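# Hang the picture frame level on the screw

## Task

Get the picture frame hanging level from the screw with nothing else holding it: it must rest on the screw's shank, not its head, at its balance point, and the loose display board must still be standing on its own at the end.

## Robot and tools

Robot: two arms, left_arm and right_arm, each ending in a two-finger parallel gripper. A camera stand behind them is fixed to the floor. Something may occasionally nudge a loose object.

Frame: one scene frame for everything. Origin at table-top height, midway between the nominal arm bases. +z is up, +x points out over the table, and +y is toward left_arm (arm names do not match image left/right). Calibrated bases: left_arm at (+0.003, +0.236, +0.049) m, quat_wxyz (+1.000, 0, 0, -0.003); right_arm at (+0.012, -0.304, +0.049) m, quat_wxyz (+1.000, 0, 0, -0.012). Reported hand positions and orientations may be off by up to a few centimetres, more at long reach. On each gripper the fingers point along its +z axis and close along its y axis; end_effector_position is the spot between the finger pads, roughly 5 mm behind the tips.

The row: every moving command uses 16 plain numbers in a single list covering both arms, even if only one moves: x, y, z, qw, qx, qy, qz, opening for left_arm, then the same eight for right_arm. x, y, z are an absolute gripper position in metres in the scene frame; qw, qx, qy, qz an absolute orientation quaternion, w first, in the same frame. So each arm part is a pose, not an offset. Opening runs from -1 (closed) to +1 (fully open, 0.070 m); closing fully takes about 1 s. To hold an arm still, resend its last reported pose and the intended opening; to keep orientation, repeat the same target quaternion every time rather than copying a drifted reading. Each control step the commanded orientation is limited to within 32 degrees of the measured one.

Tools:
- execute_actions(actions, cameras): actions is an empty list (look: returns state and, by default, all pictures), or one object. {"rows": [...], "steps": n} runs up to 15 rows, one per control step of 1/30 s (default 15 steps; the last row repeats if rows run short); it needs at least 5 steps, and its result is taken 5 steps before it ends, those steps running afterwards. In this mode each arm target may lie no more than 0.6 m from that arm's last reported position along any gripper axis, else the call is refused and nothing moves. {"steps": n} with n up to 300 waits. cameras: list of names, ["all"], or []; pictures come only on an empty list or when asked.
- move(target, speed, blend, grip_force, blocking, cameras): target is one 16-number row or a list of up to 15 rows (no 0.6 m rule). The grippers travel straight lines that all finish together, at least 0.5 s and at most 10 s (paths are cut at 10 s, short of target). speed in m/s, 0.002 to 2.2, default 0.25 (turn rate up to twice that in rad/s), one value or one per target. blend in metres rounds corners in a list; 0 (default) stops at each. grip_force in newtons per pad, 5 to 20, one number or one per arm; it persists. blocking=false returns about 0.5 s after start. An opening change on a later target is applied after arrival, with all motion paused.
- wait(seconds 0 to 10): lets time run; ends early if a move finishes.
- stop(): brakes a running move (needs some distance); fingers keep moving.
- zoom_image(camera, region [x0, y0, x1, y1] in pixels, at most 504 by 504): closer view from cam_head_left, cam_head_right, cam_left_wrist or cam_right_wrist, using its newest image. All four images are 896x504.
- finished_scene(scene): ends the current scene (give its number); irreversible.

Reading results: positions in metres, quaternions w first. grip_measured is the measured opening on the command scale; the last Joint positions value is the opening in metres. To grip, command roughly 0.05 below the reading at first touch for full force, less for a lighter hold. Hand target is the pose currently being driven toward. Joint torques include the arm's own weight and are noisy; positive means toward larger joint values. The move line reports the ending: done (within 3 mm and 2 degrees), off_target, moving, held, fault, plus limits (paced = pose clipped, held = steps withheld). Neither done nor off_target tells you about contact. MOTOR HOT appears from 65 °C; at 80 °C that arm goes limp for 30 to 60 s or more.

Joint ranges (rad): waist -2.618 to 2.618, shoulder 0.000 to 3.140, elbow -2.967 to 0.000 (straight at -2.831), forearm roll -1.745 to 1.745, wrist pitch -1.220 to 1.220, wrist roll -2.094 to 2.094. Contact torque limits (N m): waist, shoulder, elbow 21.6; forearm roll, wrist pitch, wrist roll 7.52, though the last three motors only deliver about 4 N m, held weight included. Reaching a limit freezes that arm for 10 s.

Avoid: dropping the frame or releasing it while it still swings; knocking over the board; anything leaving the table; fast or deep contacts (speed and overshoot raise the force); arm-to-arm contact, including one gripper closing on the other's fingers; paths sweeping past an arm's own base (go around); long holds at full stretch or pushing toward unreachable poses, which heat motors. Grippers lag and can overshoot, most when the arm is nearly straight.

Each tool is called after ">>>" as name(argument=value, ...) on one line, values as JSON.

## Session

>>> execute_actions(actions=[])

Scene clock: 0.00 s of 4500.00 s.
left_arm: end_effector_position=(+0.3510, +0.5999, +0.2155) grip_measured=+0.59 end_effector_quat_wxyz=(+0.247, -0.380, +0.744, +0.491) | right_arm: end_effector_position=(+0.3748, -0.3621, +0.2306) grip_measured=+0.98 end_effector_quat_wxyz=(+0.266, -0.127, +0.954, +0.046)
Joint positions: left_arm=[0.435 2.012 -1.399 1.391 1.016 -1.325 0.056] | right_arm=[-0.326 1.505 -1.187 0.405 0.93 -0.792 0.069]
Joint torques (N m): no reading
Motor temperatures (°C): left_arm=[31 31 32 33 36 30] | right_arm=[30 30 33 35 39 32]
Hand target: left_arm +0.3510, +0.5999, +0.2155; +0.247, -0.380, +0.744, +0.491 | right_arm +0.3748, -0.3621, +0.2306; +0.266, -0.127, +0.954, +0.046

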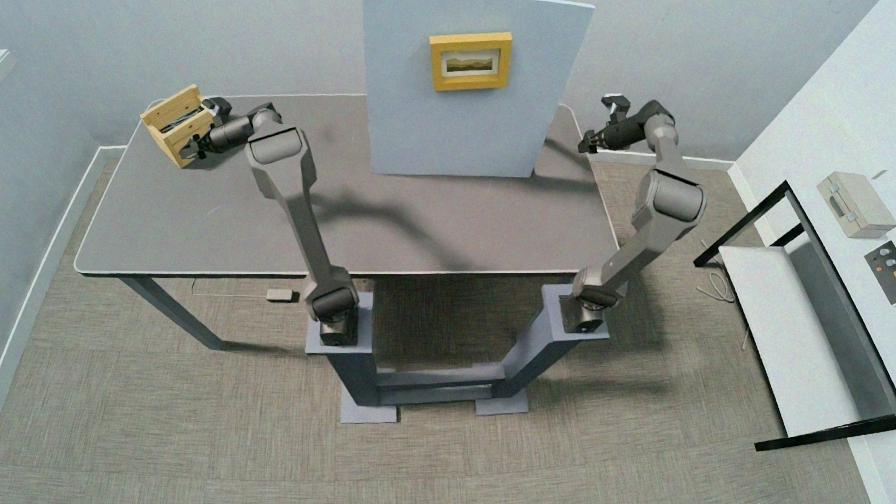

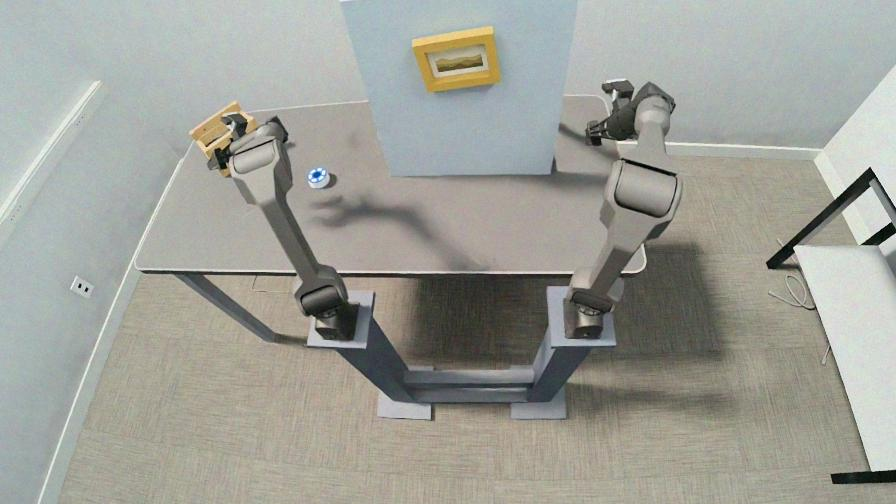

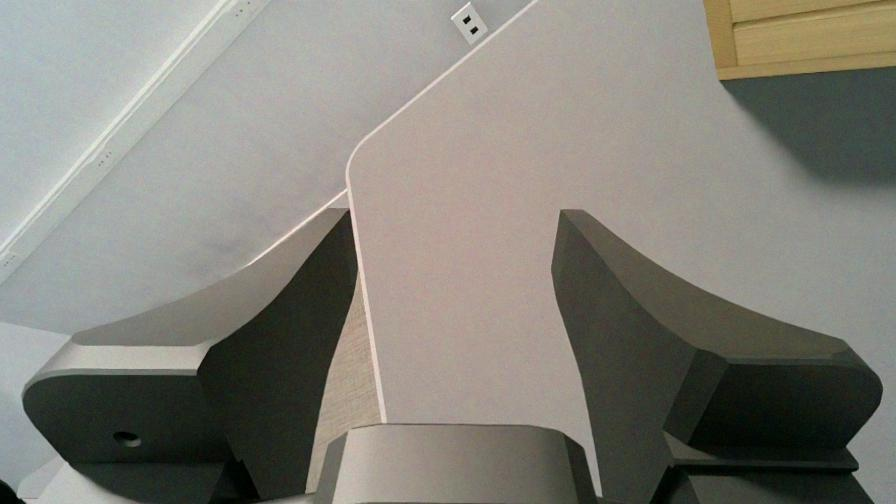

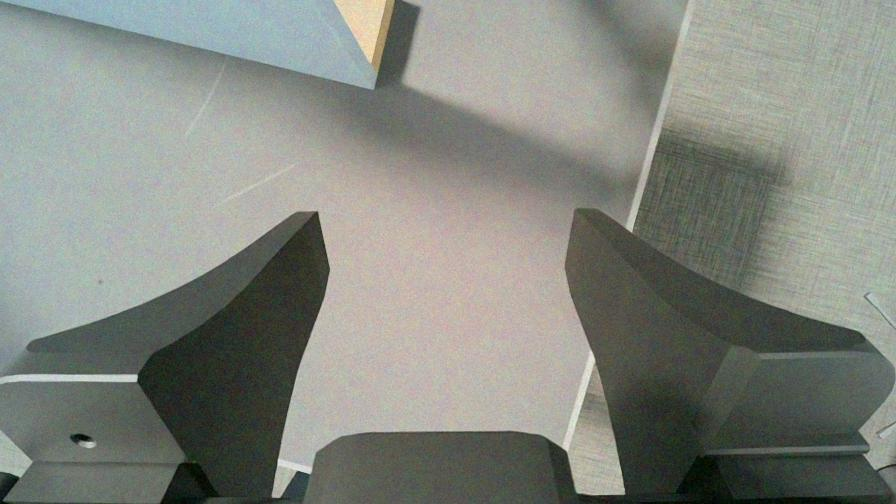

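>>> zoom_image(camera="cam_head_left", region=[350, 0, 610, 190])

>>> zoom_image(camera="cam_head_right", region=[330, 0, 590, 190])

>>> zoom_image(camera="cam_head_right", region=[400, 10, 520, 110])

>>> zoom_image(camera="cam_head_left", region=[410, 10, 530, 110])

Scaled by 1.938 from the camera's 896x504 image, which has a finer 1280x720 frame.

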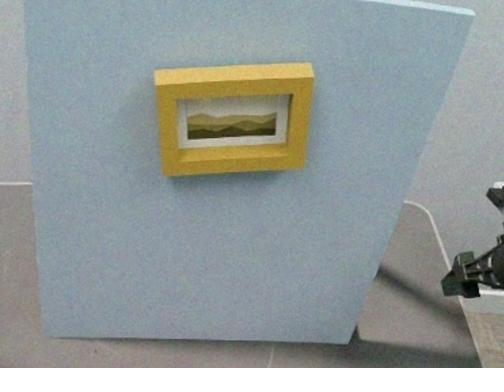

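Scaled by 1.938 from the camera's 896x504 image, which has a finer 1280x720 frame.

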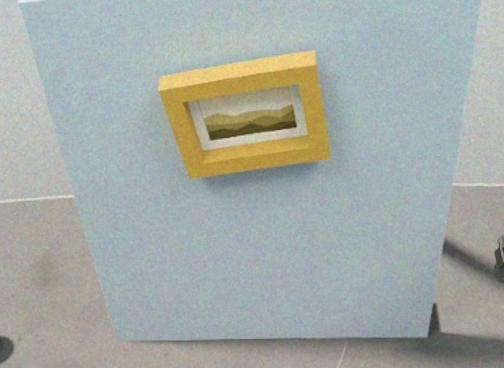

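Scaled by 4.200 from the camera's 896x504 image, which has a finer 1280x720 frame.

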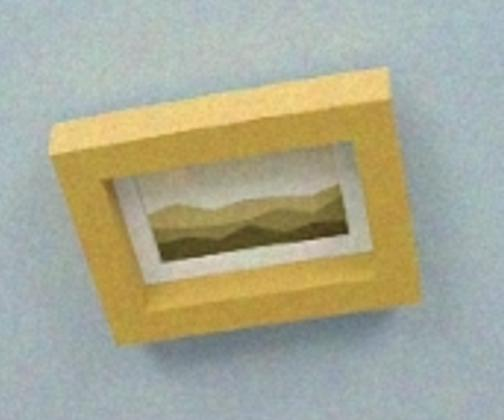

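Scaled by 4.200 from the camera's 896x504 image, which has a finer 1280x720 frame.

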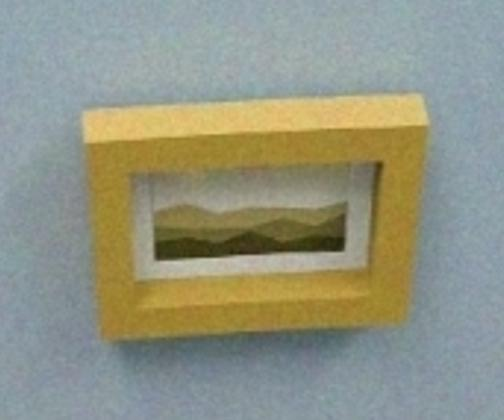

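>>> move(target=[0.3510,0.5999,0.2155,0.247,-0.380,0.744,0.491,0.59,0.40,-0.27,0.40,0.2418,0.2418,0.6645,0.6645,0.5], speed=0.25, cameras=["all"])

Scene clock: 16.20 s of 4500.00 s.
left_arm: end_effector_position=(+0.3508, +0.6000, +0.2155) grip_measured=+0.59 end_effector_quat_wxyz=(+0.247, -0.380, +0.744, +0.491) | right_arm: end_effector_position=(+0.4002, -0.2695, +0.4001) grip_measured=+0.50 end_effector_quat_wxyz=(+0.280, +0.290, +0.660, +0.634)
Joint positions: left_arm=[0.435 2.013 -1.399 1.391 1.018 -1.325 0.056] | right_arm=[-0.449 1.453 -1.087 1.634 1.216 -0.286 0.053]
Joint torques (N m): left_arm=[-0.92 -7.59 -3.37 0.51 0.53 -0.08] | right_arm=[-0.05 -5.49 -3.7 0.87 0.08 -0.03]
Hand target: left_arm +0.3510, +0.5999, +0.2155; +0.247, -0.380, +0.744, +0.491 | right_arm +0.4002, -0.2696, +0.4000; +0.281, +0.290, +0.660, +0.634
Off the commanded pose: left_arm 0.000 m, 0 deg | right_arm 0.001 m, 8 deg.
joint sent to its limit (right arm) — joint 5 (wrist pitch), upper limit.
Kept back: nothing.
move: off_target (right_arm)
camera_calibration:
cam_left_wrist: T_world_to_cam=[[0.800807, -0.211152, -0.560466, -0.0299846], [-0.482053, -0.782585, -0.393935, 0.724154], [-0.355432, 0.585641, -0.728487, 0.0520217], [0, 0, 0, 1]] pos_world=[0.391583, 0.529915, 0.306362]
cam_right_wrist: T_world_to_cam=[[-0.0605516, -0.00547298, -0.99815, 0.422743], [-0.982966, 0.174171, 0.0586755, 0.410597], [0.173528, 0.9847, -0.0159261, 0.320718], [0, 0, 0, 1]] pos_world=[0.373547, -0.385011, 0.402977]

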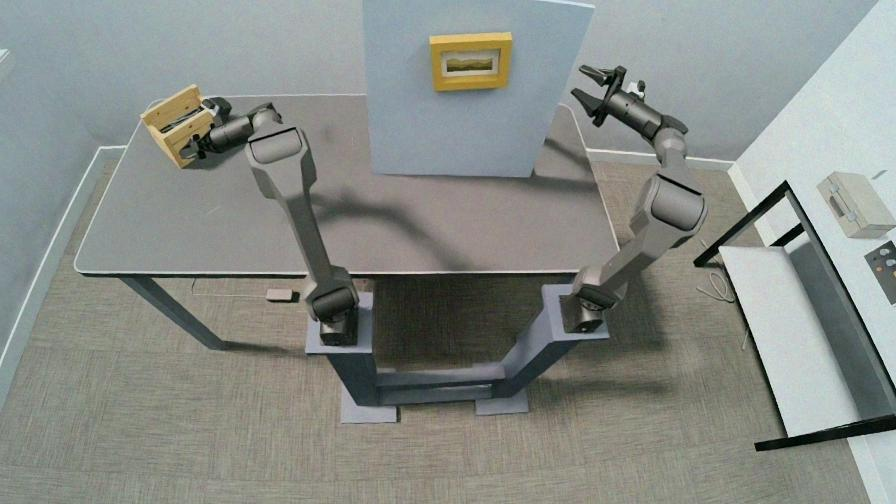

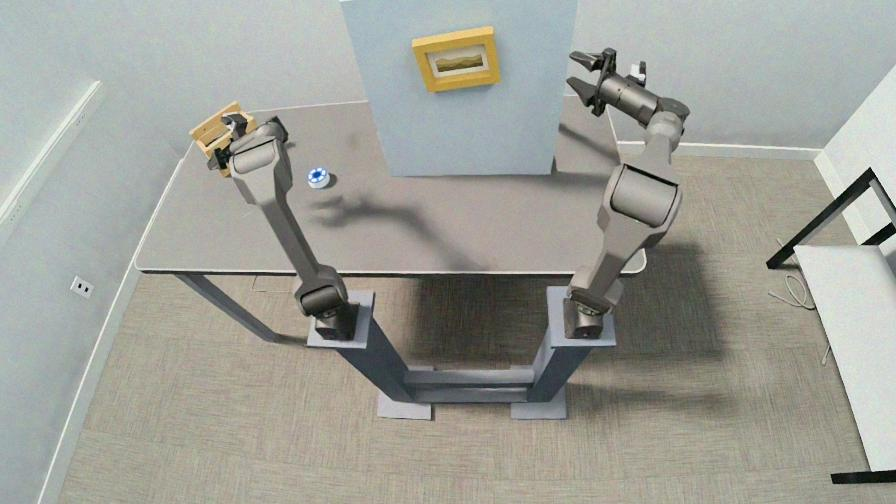

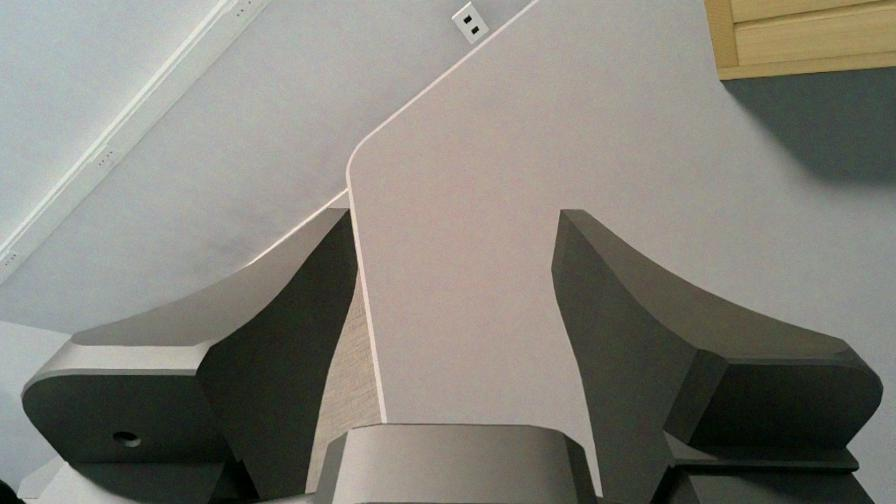

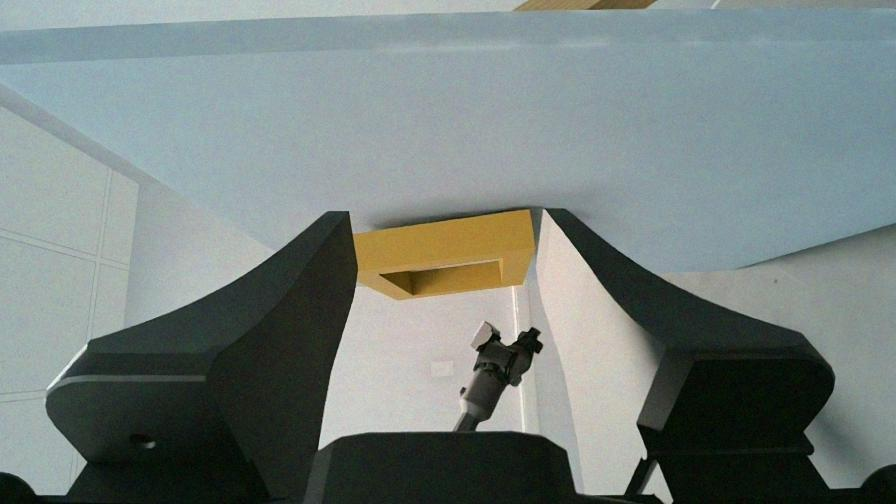

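>>> zoom_image(camera="cam_right_wrist", region=[330, 190, 570, 310])

Scaled by 2.100 from the camera's 896x504 image, which has a finer 1280x720 frame.

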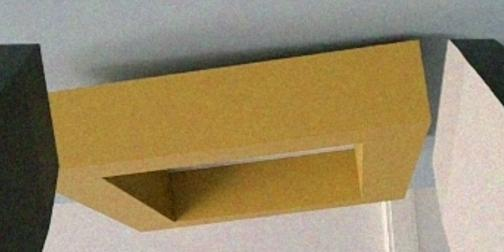

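>>> move(target=[0.3510,0.5999,0.2155,0.247,-0.380,0.744,0.491,0.59,0.475,-0.365,0.40,0.299,0.299,0.6409,0.6409,0.5], speed=0.25, cameras=["cam_right_wrist"])

Scene clock: 18.00 s of 4500.00 s.
left_arm: end_effector_position=(+0.3508, +0.6000, +0.2155) grip_measured=+0.59 end_effector_quat_wxyz=(+0.247, -0.380, +0.744, +0.491) | right_arm: end_effector_position=(+0.4754, -0.3651, +0.4001) grip_measured=+0.50 end_effector_quat_wxyz=(+0.321, +0.327, +0.635, +0.622)
Joint positions: left_arm=[0.435 2.013 -1.399 1.391 1.018 -1.325 0.056] | right_arm=[-0.567 1.763 -1.441 1.638 1.216 -0.243 0.053]
Joint torques (N m): left_arm=[-0.75 -7.75 -3.11 0.51 0.52 -0.08] | right_arm=[0.73 -8.12 -3.41 0.87 0.2 -0.08]
Hand target: left_arm +0.3510, +0.5999, +0.2155; +0.247, -0.380, +0.744, +0.491 | right_arm +0.4752, -0.3647, +0.4000; +0.320, +0.327, +0.635, +0.622
Off the commanded pose: left_arm 0.000 m, 0 deg | right_arm 0.000 m, 5 deg.
joint sent to its limit (right arm) — joint 5 (wrist pitch), upper limit.
Kept back: nothing.
move: off_target (right_arm)
camera_calibration:
cam_right_wrist: T_world_to_cam=[[-0.0465125, 0.0138841, -0.998821, 0.427498], [-0.955767, 0.290093, 0.04854, 0.534591], [0.290424, 0.956898, -0.000222969, 0.329801], [0, 0, 0, 1]] pos_world=[0.435046, -0.476602, 0.401119]
Images, in order (width x height): cam_right_wrist 896x504.

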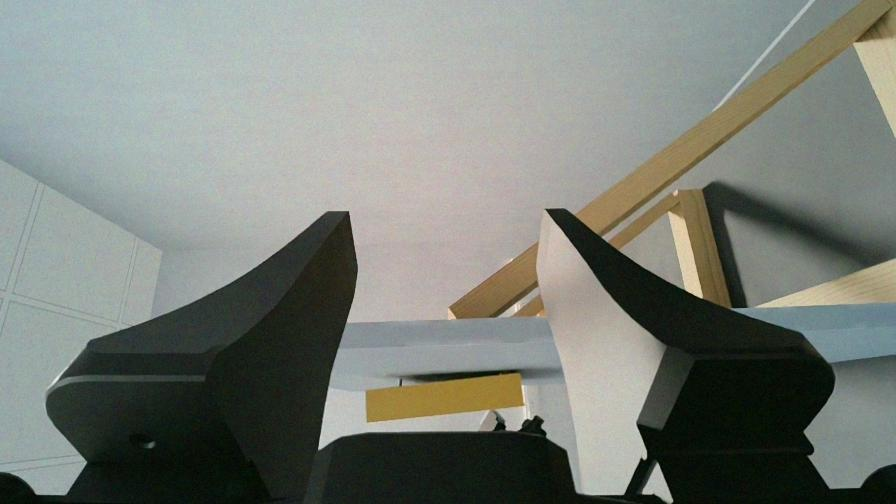

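>>> zoom_image(camera="cam_right_wrist", region=[345, 355, 565, 430])

Scaled by 2.291 from the camera's 896x504 image, which has a finer 1280x720 frame.

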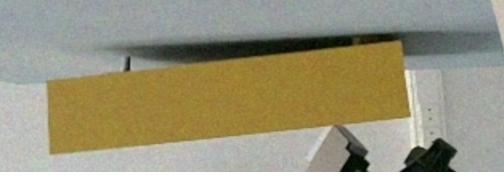

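>>> zoom_image(camera="cam_right_wrist", region=[360, 360, 440, 405])

>>> zoom_image(camera="cam_right_wrist", region=[460, 355, 540, 400])

Scaled by 6.300 from the camera's 896x504 image, which has a finer 1280x720 frame.

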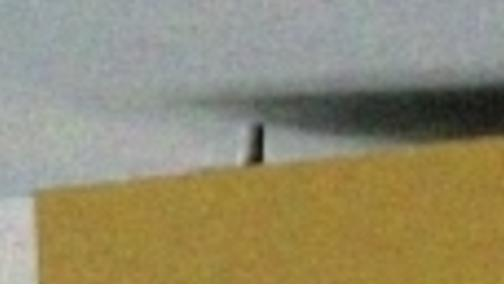

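Scaled by 6.300 from the camera's 896x504 image, which has a finer 1280x720 frame.

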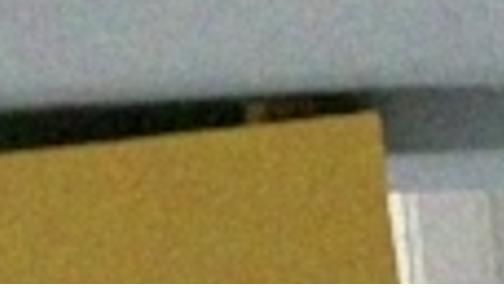

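>>> move(target=[[0.351,0.60,0.33,0.247,-0.380,0.744,0.491,0.5,0.475,-0.365,0.40,0.299,0.299,0.6409,0.6409,0.5],[0.32,0.38,0.42,0.5,-0.5,0.5,-0.5,0.5,0.42,-0.365,0.40,0.299,0.299,0.6409,0.6409,0.5],[0.45,0.24,0.42,0.2126,-0.2126,0.6744,-0.6744,0.5,0.30,-0.33,0.40,0.5,0.5,0.5,0.5,0.5]], blend=0.03, speed=0.35, cameras=["all"])

Scene clock: 27.93 s of 4500.00 s.
left_arm: end_effector_position=(+0.4506, +0.2395, +0.4198) grip_measured=+0.50 end_effector_quat_wxyz=(+0.283, -0.292, +0.659, -0.633) | right_arm: end_effector_position=(+0.3001, -0.3300, +0.3995) grip_measured=+0.50 end_effector_quat_wxyz=(+0.500, +0.500, +0.500, +0.500)
Joint positions: left_arm=[0.497 1.681 -1.428 -1.589 1.223 0.166 0.053] | right_arm=[-0.348 0.75 -0.605 1.715 0.376 -0.155 0.053]
Joint torques (N m): left_arm=[0.52 -7.93 -2.61 -0.87 0.05 0.05] | right_arm=[-0.49 -0.61 -4.95 0.27 0.22 0.1]
Hand target: left_arm +0.4502, +0.2397, +0.4200; +0.284, -0.292, +0.659, -0.632 | right_arm +0.3000, -0.3300, +0.4000; +0.500, +0.500, +0.500, +0.500
Off the commanded pose: left_arm 0.001 m, 13 deg | right_arm 0.001 m, 0 deg.
joint sent to its limit (left arm) — joint 5 (wrist pitch), upper limit.
Kept back: nothing.
move: off_target (left_arm)
camera_calibration:
cam_left_wrist: T_world_to_cam=[[0.03626, -0.0526738, 0.997953, -0.419059], [-0.970097, -0.241675, 0.0224918, 0.486091], [0.239996, -0.968927, -0.0598618, 0.270801], [0, 0, 0, 1]] pos_world=[0.421759, 0.357789, 0.423479]
cam_right_wrist: T_world_to_cam=[[-0.0110188, 0.0391151, -0.999174, 0.415998], [-0.610225, 0.791331, 0.0377081, 0.422882], [0.792152, 0.610136, 0.0151495, 0.0758676], [0, 0, 0, 1]] pos_world=[0.202538, -0.3972, 0.398559]

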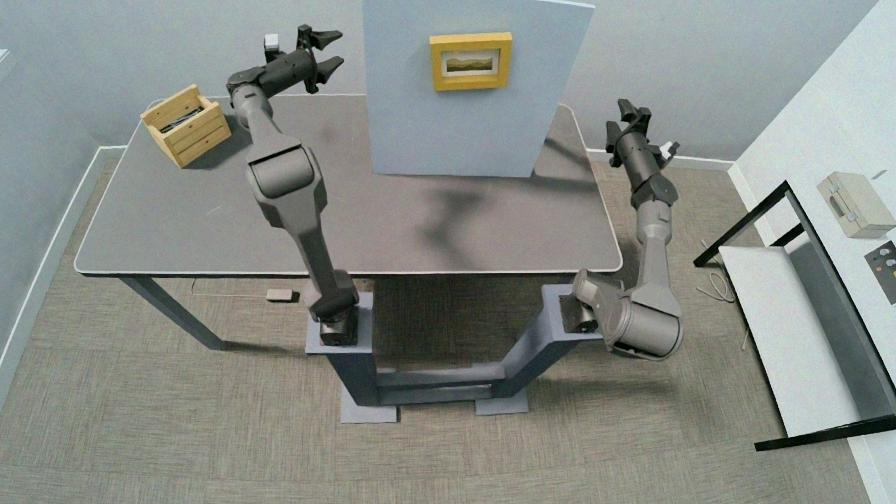

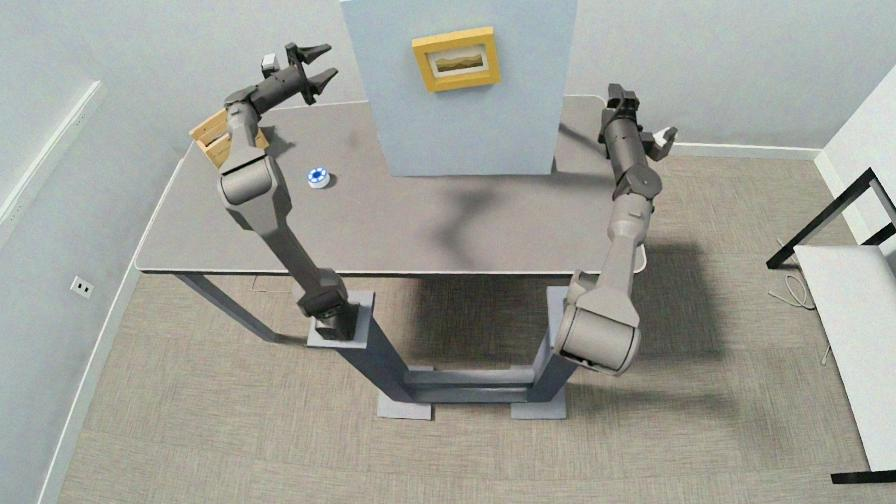

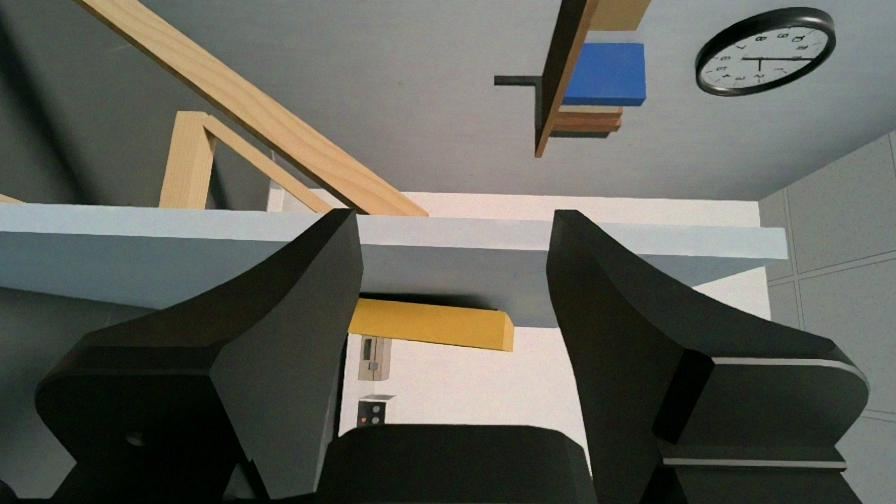

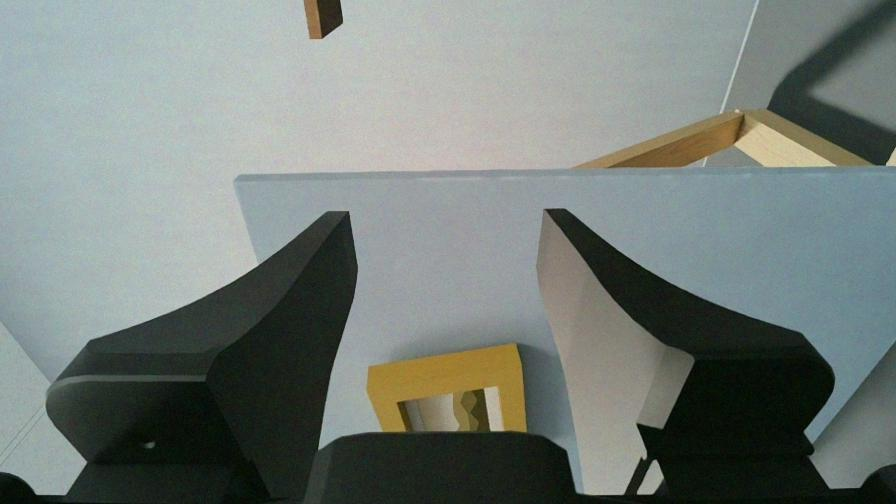

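>>> zoom_image(camera="cam_left_wrist", region=[345, 280, 525, 360])

>>> zoom_image(camera="cam_left_wrist", region=[410, 280, 510, 330])

>>> zoom_image(camera="cam_right_wrist", region=[355, 330, 535, 440])

Scaled by 2.800 from the camera's 896x504 image, which has a finer 1280x720 frame.

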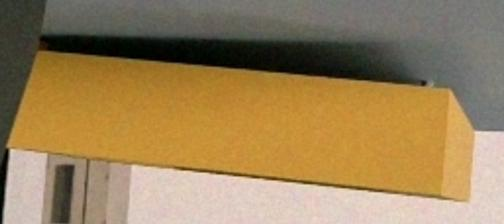

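Scaled by 5.040 from the camera's 896x504 image, which has a finer 1280x720 frame.

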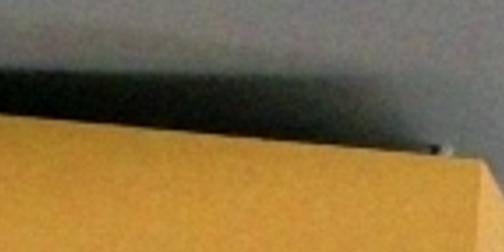

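Scaled by 2.800 from the camera's 896x504 image, which has a finer 1280x720 frame.

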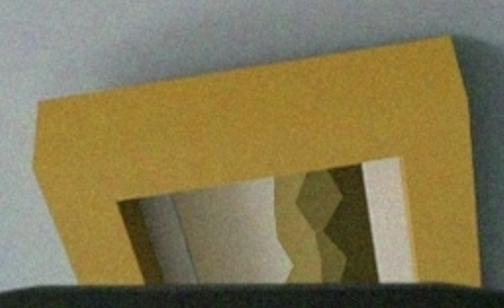

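>>> move(target=[0.4502,0.2397,0.42,0.284,-0.292,0.659,-0.632,0.5,0.345,-0.0715,0.4525,0.5389,0.4578,0.5389,0.4578,0.5], speed=0.25, cameras=["all"])

Scene clock: 33.23 s of 4500.00 s.
left_arm: end_effector_position=(+0.4503, +0.2394, +0.4197) grip_measured=+0.50 end_effector_quat_wxyz=(+0.283, -0.292, +0.659, -0.632) | right_arm: end_effector_position=(+0.3451, -0.0714, +0.4525) grip_measured=+0.50 end_effector_quat_wxyz=(+0.539, +0.458, +0.539, +0.458)
Joint positions: left_arm=[0.497 1.68 -1.427 -1.589 1.223 0.166 0.053] | right_arm=[1.148 1.458 -1.267 1.522 -1.128 -0.048 0.053]
Joint torques (N m): left_arm=[0.4 -7.75 -3.39 -0.71 -0.08 0.11] | right_arm=[-0.43 -5.68 -3.44 -1.2 0.01 -0.04]
Hand target: left_arm +0.4502, +0.2397, +0.4200; +0.284, -0.292, +0.659, -0.632 | right_arm +0.3450, -0.0715, +0.4525; +0.539, +0.458, +0.539, +0.458
Off the commanded pose: left_arm 0.000 m, 0 deg | right_arm 0.000 m, 0 deg.
Kept back: nothing.
move: done
camera_calibration:
cam_left_wrist: T_world_to_cam=[[0.0366312, -0.0534126, 0.9979, -0.418927], [-0.970133, -0.241512, 0.022685, 0.485748], [0.239793, -0.968927, -0.0606642, 0.271178], [0, 0, 0, 1]] pos_world=[0.421559, 0.357689, 0.423479]
cam_right_wrist: T_world_to_cam=[[-0.0101007, -0.123302, -0.992318, 0.444391], [-0.609732, 0.787295, -0.0916203, 0.301837], [0.792543, 0.604122, -0.0831335, -0.0744581], [0, 0, 0, 1]] pos_world=[0.24754, -0.137859, 0.462442]

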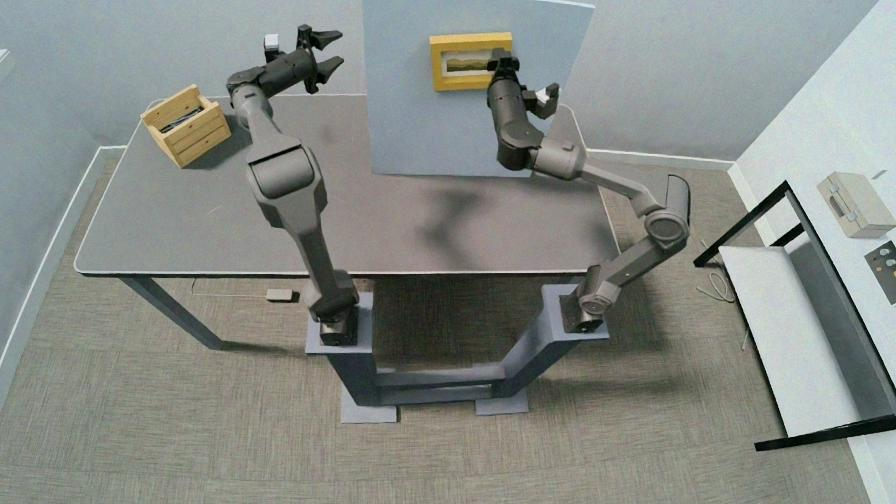

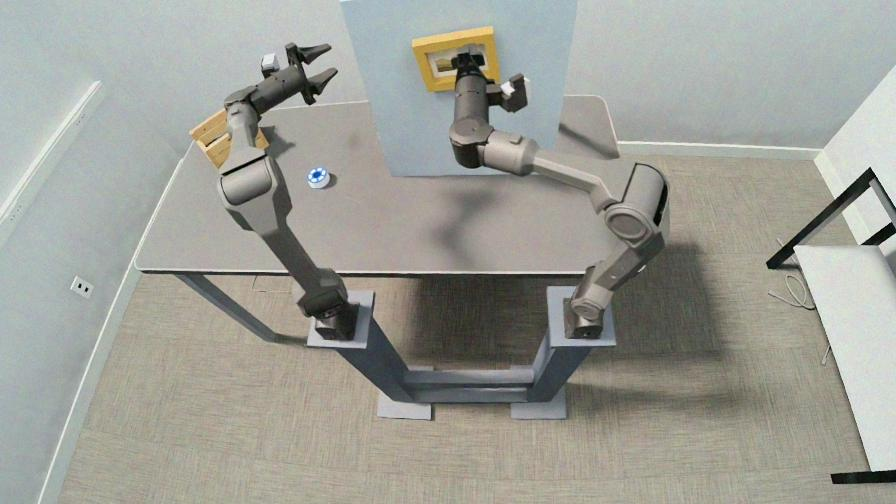

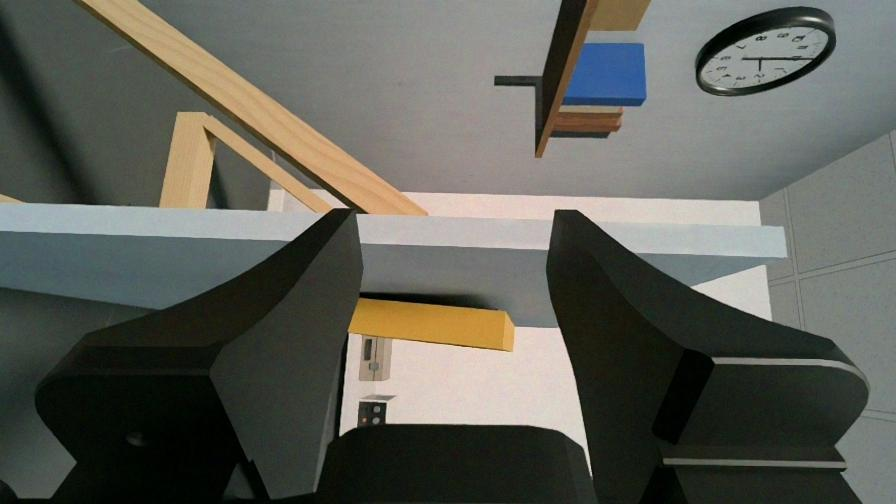

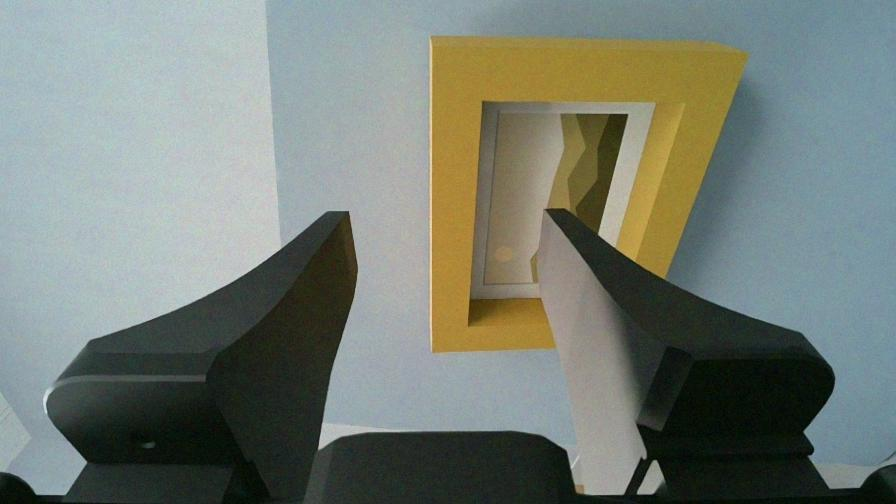

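>>> move(target=[0.4502,0.2397,0.42,0.284,-0.292,0.659,-0.632,0.5,0.38,-0.055,0.4465,0.5389,0.4578,0.5389,0.4578,0.5], speed=0.15, cameras=["cam_head_left","cam_head_right","cam_right_wrist"])

Scene clock: 35.33 s of 4500.00 s.
left_arm: end_effector_position=(+0.4503, +0.2394, +0.4197) grip_measured=+0.50 end_effector_quat_wxyz=(+0.283, -0.292, +0.659, -0.632) | right_arm: end_effector_position=(+0.3805, -0.0547, +0.4461) grip_measured=+0.50 end_effector_quat_wxyz=(+0.539, +0.458, +0.539, +0.458)
Joint positions: left_arm=[0.497 1.68 -1.427 -1.589 1.223 0.166 0.053] | right_arm=[1.063 1.568 -1.362 1.502 -1.043 -0.026 0.053]
Joint torques (N m): left_arm=[0.43 -7.83 -3.5 -0.71 -0.05 0.08] | right_arm=[0.7 -6.66 -3.82 -1.11 -0.24 0.07]
Hand target: left_arm +0.4502, +0.2397, +0.4200; +0.284, -0.292, +0.659, -0.632 | right_arm +0.3800, -0.0550, +0.4465; +0.539, +0.458, +0.539, +0.458
Off the commanded pose: left_arm 0.000 m, 0 deg | right_arm 0.001 m, 0 deg.
Kept back: nothing.
move: done
camera_calibration:
cam_right_wrist: T_world_to_cam=[[-0.0104145, -0.124085, -0.992217, 0.440502], [-0.610479, 0.786674, -0.0919726, 0.309991], [0.791964, 0.60477, -0.0839441, -0.112514], [0, 0, 0, 1]] pos_world=[0.282937, -0.121157, 0.456139]
Images, in order (width x height): cam_head_left 896x504, cam_head_right 896x504, cam_right_wrist 896x504.

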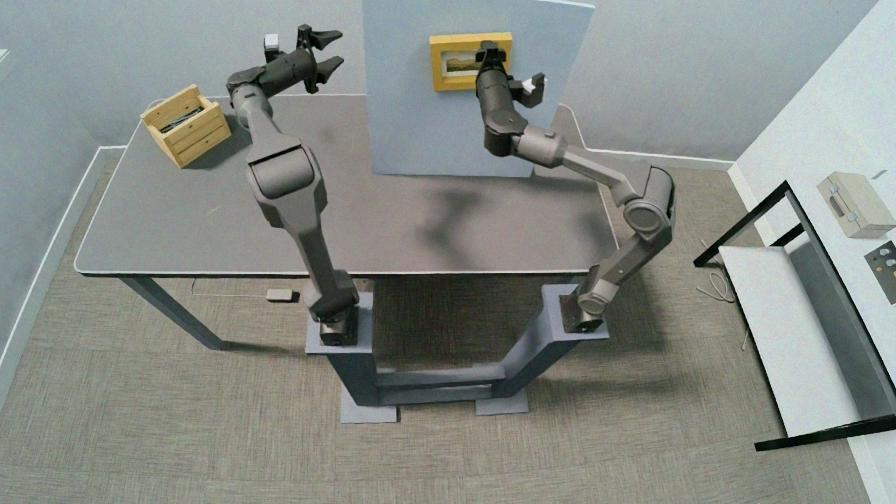

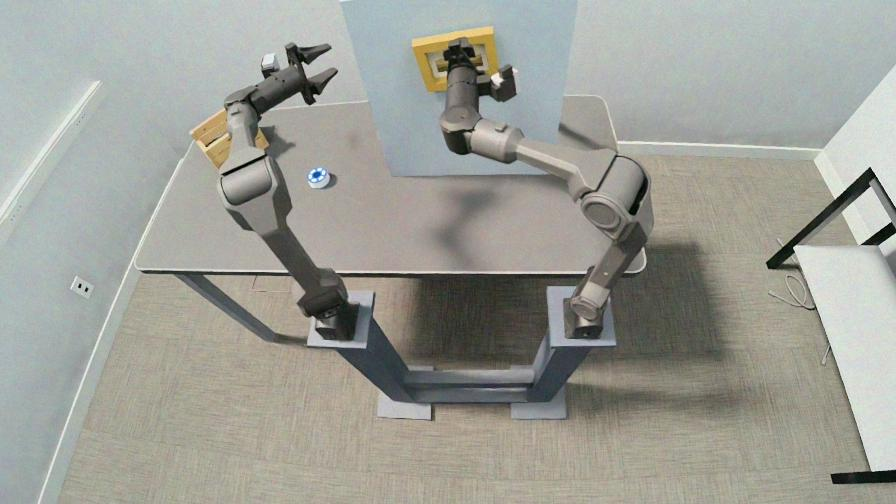

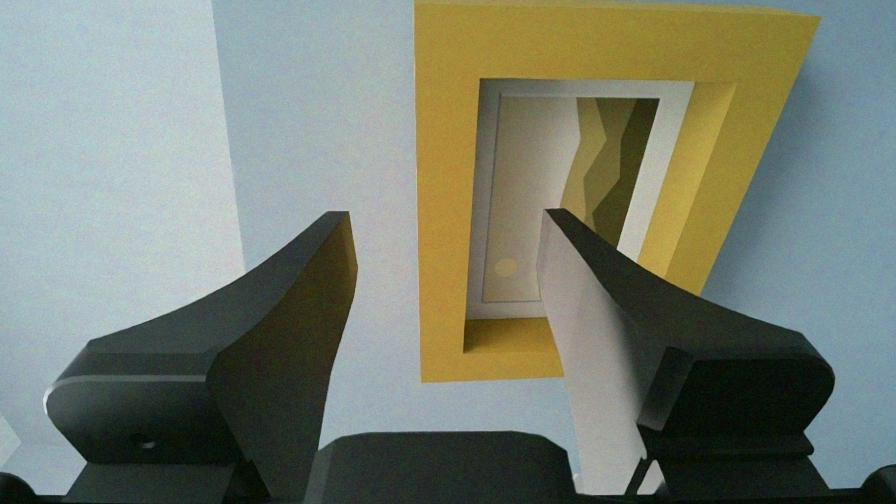

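>>> move(target=[0.4502,0.2397,0.42,0.284,-0.292,0.659,-0.632,0.5,0.415,-0.055,0.4465,0.5389,0.4578,0.5389,0.4578,0.5], speed=0.08, cameras=["cam_left_wrist","cam_right_wrist"])

Scene clock: 36.57 s of 4500.00 s.
left_arm: end_effector_position=(+0.4503, +0.2394, +0.4197) grip_measured=+0.50 end_effector_quat_wxyz=(+0.283, -0.292, +0.659, -0.632) | right_arm: end_effector_position=(+0.4155, -0.0550, +0.4462) grip_measured=+0.50 end_effector_quat_wxyz=(+0.539, +0.458, +0.539, +0.458)
Joint positions: left_arm=[0.497 1.68 -1.427 -1.589 1.223 0.166 0.053] | right_arm=[0.964 1.635 -1.443 1.495 -0.944 -0.032 0.053]
Joint torques (N m): left_arm=[0.46 -7.85 -3.51 -0.72 -0.06 0.09] | right_arm=[0.71 -6.93 -3.86 -1.09 -0.25 -0.16]
Hand target: left_arm +0.4502, +0.2397, +0.4200; +0.284, -0.292, +0.659, -0.632 | right_arm +0.4150, -0.0550, +0.4465; +0.539, +0.458, +0.539, +0.458
Off the commanded pose: left_arm 0.000 m, 0 deg | right_arm 0.001 m, 0 deg.
Kept back: nothing.
move: done
camera_calibration:
cam_left_wrist: T_world_to_cam=[[0.0366312, -0.0534126, 0.9979, -0.418927], [-0.970133, -0.241512, 0.022685, 0.485748], [0.239793, -0.968927, -0.0606642, 0.271178], [0, 0, 0, 1]] pos_world=[0.421559, 0.357689, 0.423479]
cam_right_wrist: T_world_to_cam=[[-0.0106902, -0.122906, -0.992361, 0.441116], [-0.610136, 0.787064, -0.0909065, 0.331125], [0.792224, 0.604503, -0.083403, -0.140353], [0, 0, 0, 1]] pos_world=[0.317938, -0.121558, 0.456141]
Images, in order (width x height): cam_left_wrist 896x504, cam_right_wrist 896x504.

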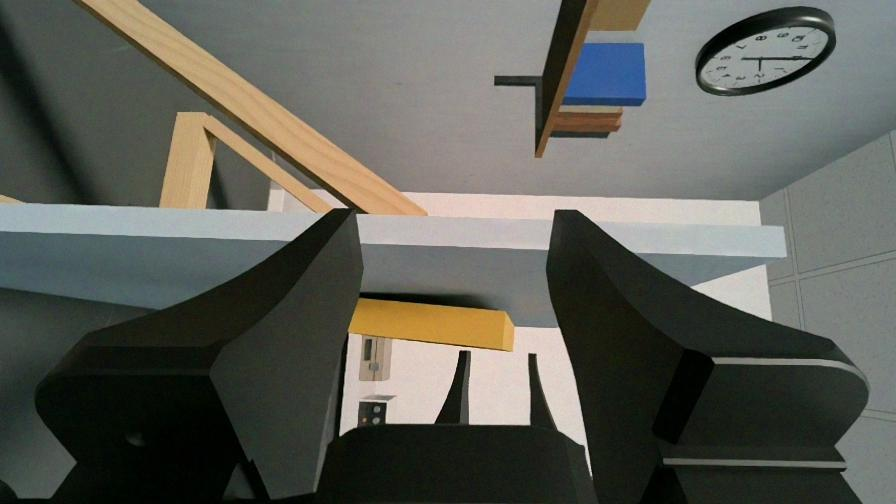

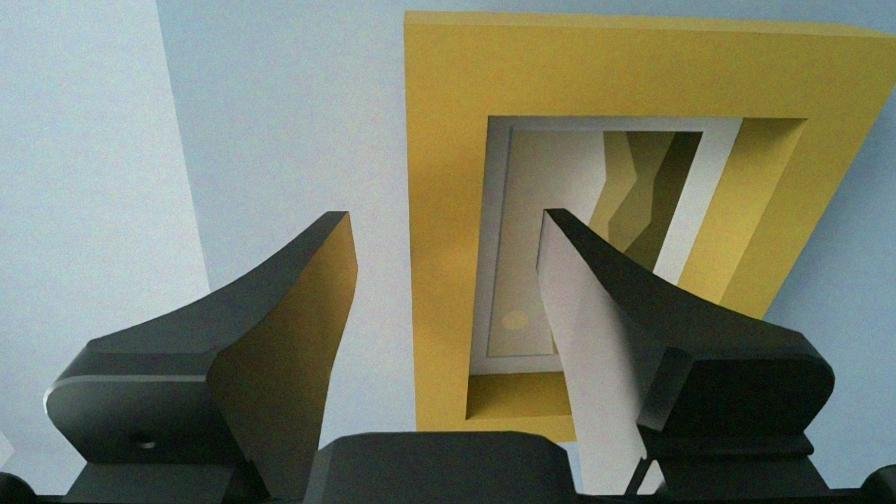

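>>> move(target=[0.4502,0.2397,0.42,0.284,-0.292,0.659,-0.632,0.5,0.427,-0.055,0.4465,0.5389,0.4578,0.5389,0.4578,0.5], speed=0.06, cameras=["cam_left_wrist","cam_right_wrist"])

>>> zoom_image(camera="cam_left_wrist", region=[345, 280, 565, 380])

Scene clock: 39.17 s of 4500.00 s.
left_arm: end_effector_position=(+0.4503, +0.2394, +0.4197) grip_measured=+0.50 end_effector_quat_wxyz=(+0.283, -0.292, +0.659, -0.632) | right_arm: end_effector_position=(+0.4271, -0.0551, +0.4463) grip_measured=+0.50 end_effector_quat_wxyz=(+0.539, +0.458, +0.539, +0.458)
Joint positions: left_arm=[0.497 1.68 -1.427 -1.589 1.223 0.166 0.053] | right_arm=[0.934 1.66 -1.474 1.495 -0.915 -0.037 0.053]
Joint torques (N m): left_arm=[0.52 -7.84 -3.52 -0.76 -0.03 0.09] | right_arm=[0.37 -6.07 -4.45 -1.12 -0.15 -0.21]
Hand target: left_arm +0.4502, +0.2397, +0.4200; +0.284, -0.292, +0.659, -0.632 | right_arm +0.4270, -0.0550, +0.4465; +0.539, +0.458, +0.539, +0.458
Off the commanded pose: left_arm 0.000 m, 0 deg | right_arm 0.000 m, 0 deg.
Kept back: nothing.
move: done
camera_calibration:
cam_left_wrist: T_world_to_cam=[[0.0366312, -0.0534126, 0.9979, -0.418927], [-0.970133, -0.241512, 0.022685, 0.485748], [0.239793, -0.968927, -0.0606642, 0.271178], [0, 0, 0, 1]] pos_world=[0.421559, 0.357689, 0.423479]
cam_right_wrist: T_world_to_cam=[[-0.0106749, -0.122757, -0.992379, 0.441361], [-0.610127, 0.787084, -0.0907986, 0.338162], [0.792232, 0.604508, -0.0832991, -0.149584], [0, 0, 0, 1]] pos_world=[0.329538, -0.121557, 0.456242]
Images, in order (width x height): cam_left_wrist 896x504, cam_right_wrist 896x504.

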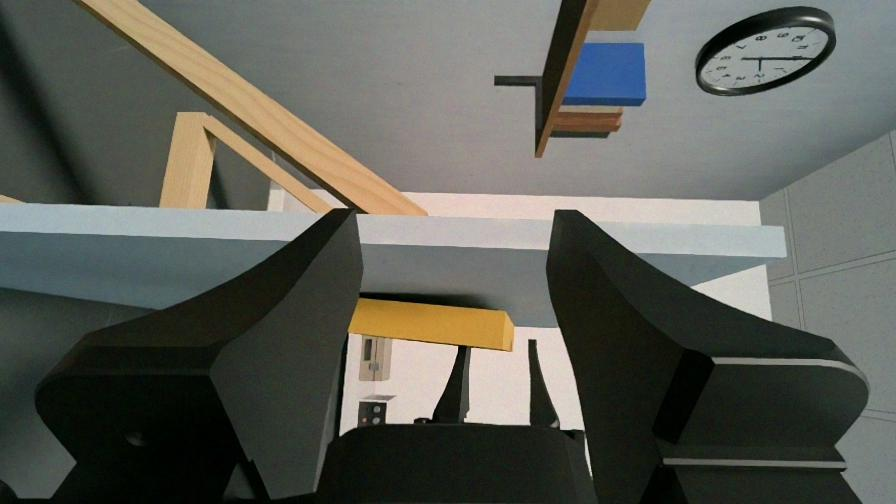

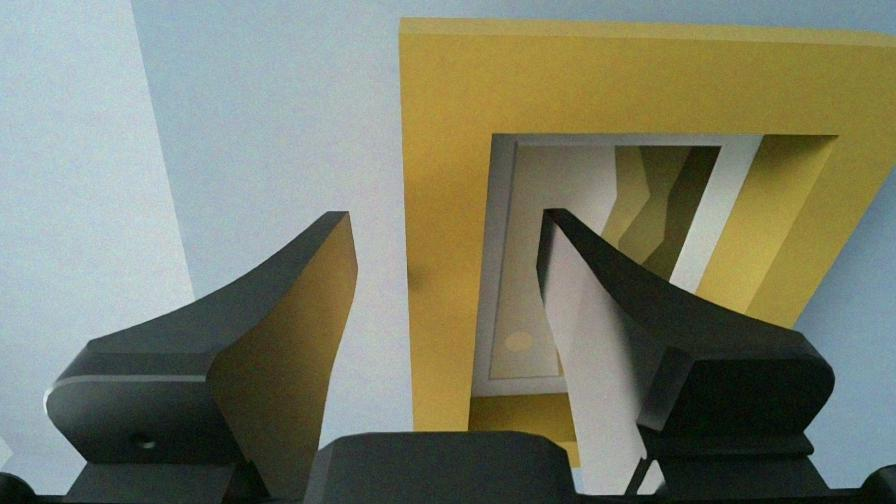

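Scaled by 2.291 from the camera's 896x504 image, which has a finer 1280x720 frame.

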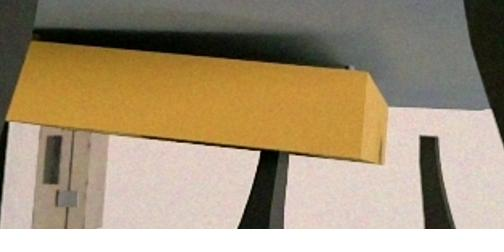

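>>> move(target=[0.4502,0.2397,0.42,0.284,-0.292,0.659,-0.632,0.5,0.427,-0.0548,0.4475,0.5389,0.4578,0.5389,0.4578,-0.1], speed=0.06, cameras=["cam_left_wrist","cam_right_wrist"])

Scene clock: 40.20 s of 4500.00 s.
left_arm: end_effector_position=(+0.4503, +0.2394, +0.4197) grip_measured=+0.50 end_effector_quat_wxyz=(+0.283, -0.292, +0.659, -0.632) | right_arm: end_effector_position=(+0.4271, -0.0551, +0.4476) grip_measured=-0.10 end_effector_quat_wxyz=(+0.539, +0.458, +0.539, +0.458)
Joint positions: left_arm=[0.497 1.68 -1.427 -1.589 1.223 0.166 0.053] | right_arm=[0.934 1.66 -1.478 1.497 -0.915 -0.042 0.032]
Joint torques (N m): left_arm=[0.29 -7.7 -3.59 -0.74 -0.04 0.09] | right_arm=[0.75 -5.98 -4.67 -0.93 -0.24 -0.21]
Hand target: left_arm +0.4502, +0.2397, +0.4200; +0.284, -0.292, +0.659, -0.632 | right_arm +0.4270, -0.0548, +0.4475; +0.539, +0.458, +0.539, +0.458
Off the commanded pose: left_arm 0.000 m, 0 deg | right_arm 0.000 m, 0 deg.
Kept back: nothing.
move: done
camera_calibration:
cam_left_wrist: T_world_to_cam=[[0.0366312, -0.0534126, 0.9979, -0.418927], [-0.970133, -0.241512, 0.022685, 0.485748], [0.239793, -0.968927, -0.0606642, 0.271178], [0, 0, 0, 1]] pos_world=[0.421559, 0.357689, 0.423479]
cam_right_wrist: T_world_to_cam=[[-0.00975803, -0.123061, -0.992351, 0.442188], [-0.609876, 0.787183, -0.0916208, 0.338596], [0.792437, 0.604317, -0.0827331, -0.149694], [0, 0, 0, 1]] pos_world=[0.329439, -0.121658, 0.457443]
Images, in order (width x height): cam_left_wrist 896x504, cam_right_wrist 896x504.

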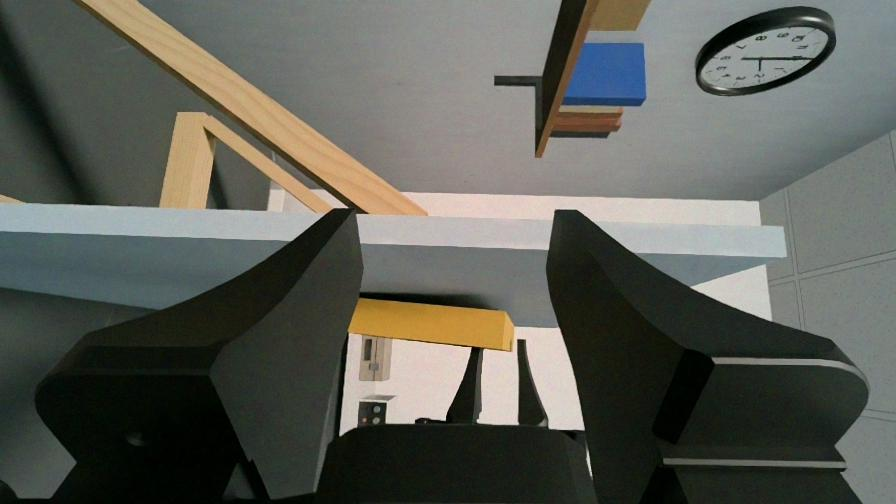

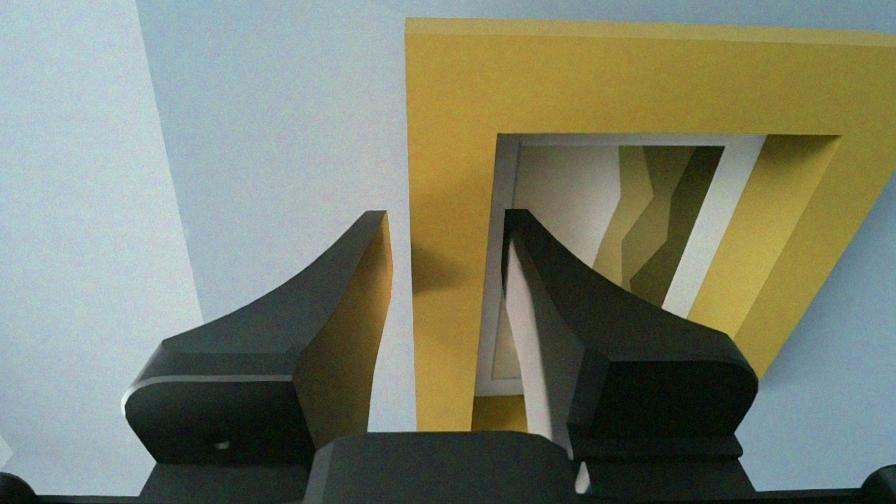

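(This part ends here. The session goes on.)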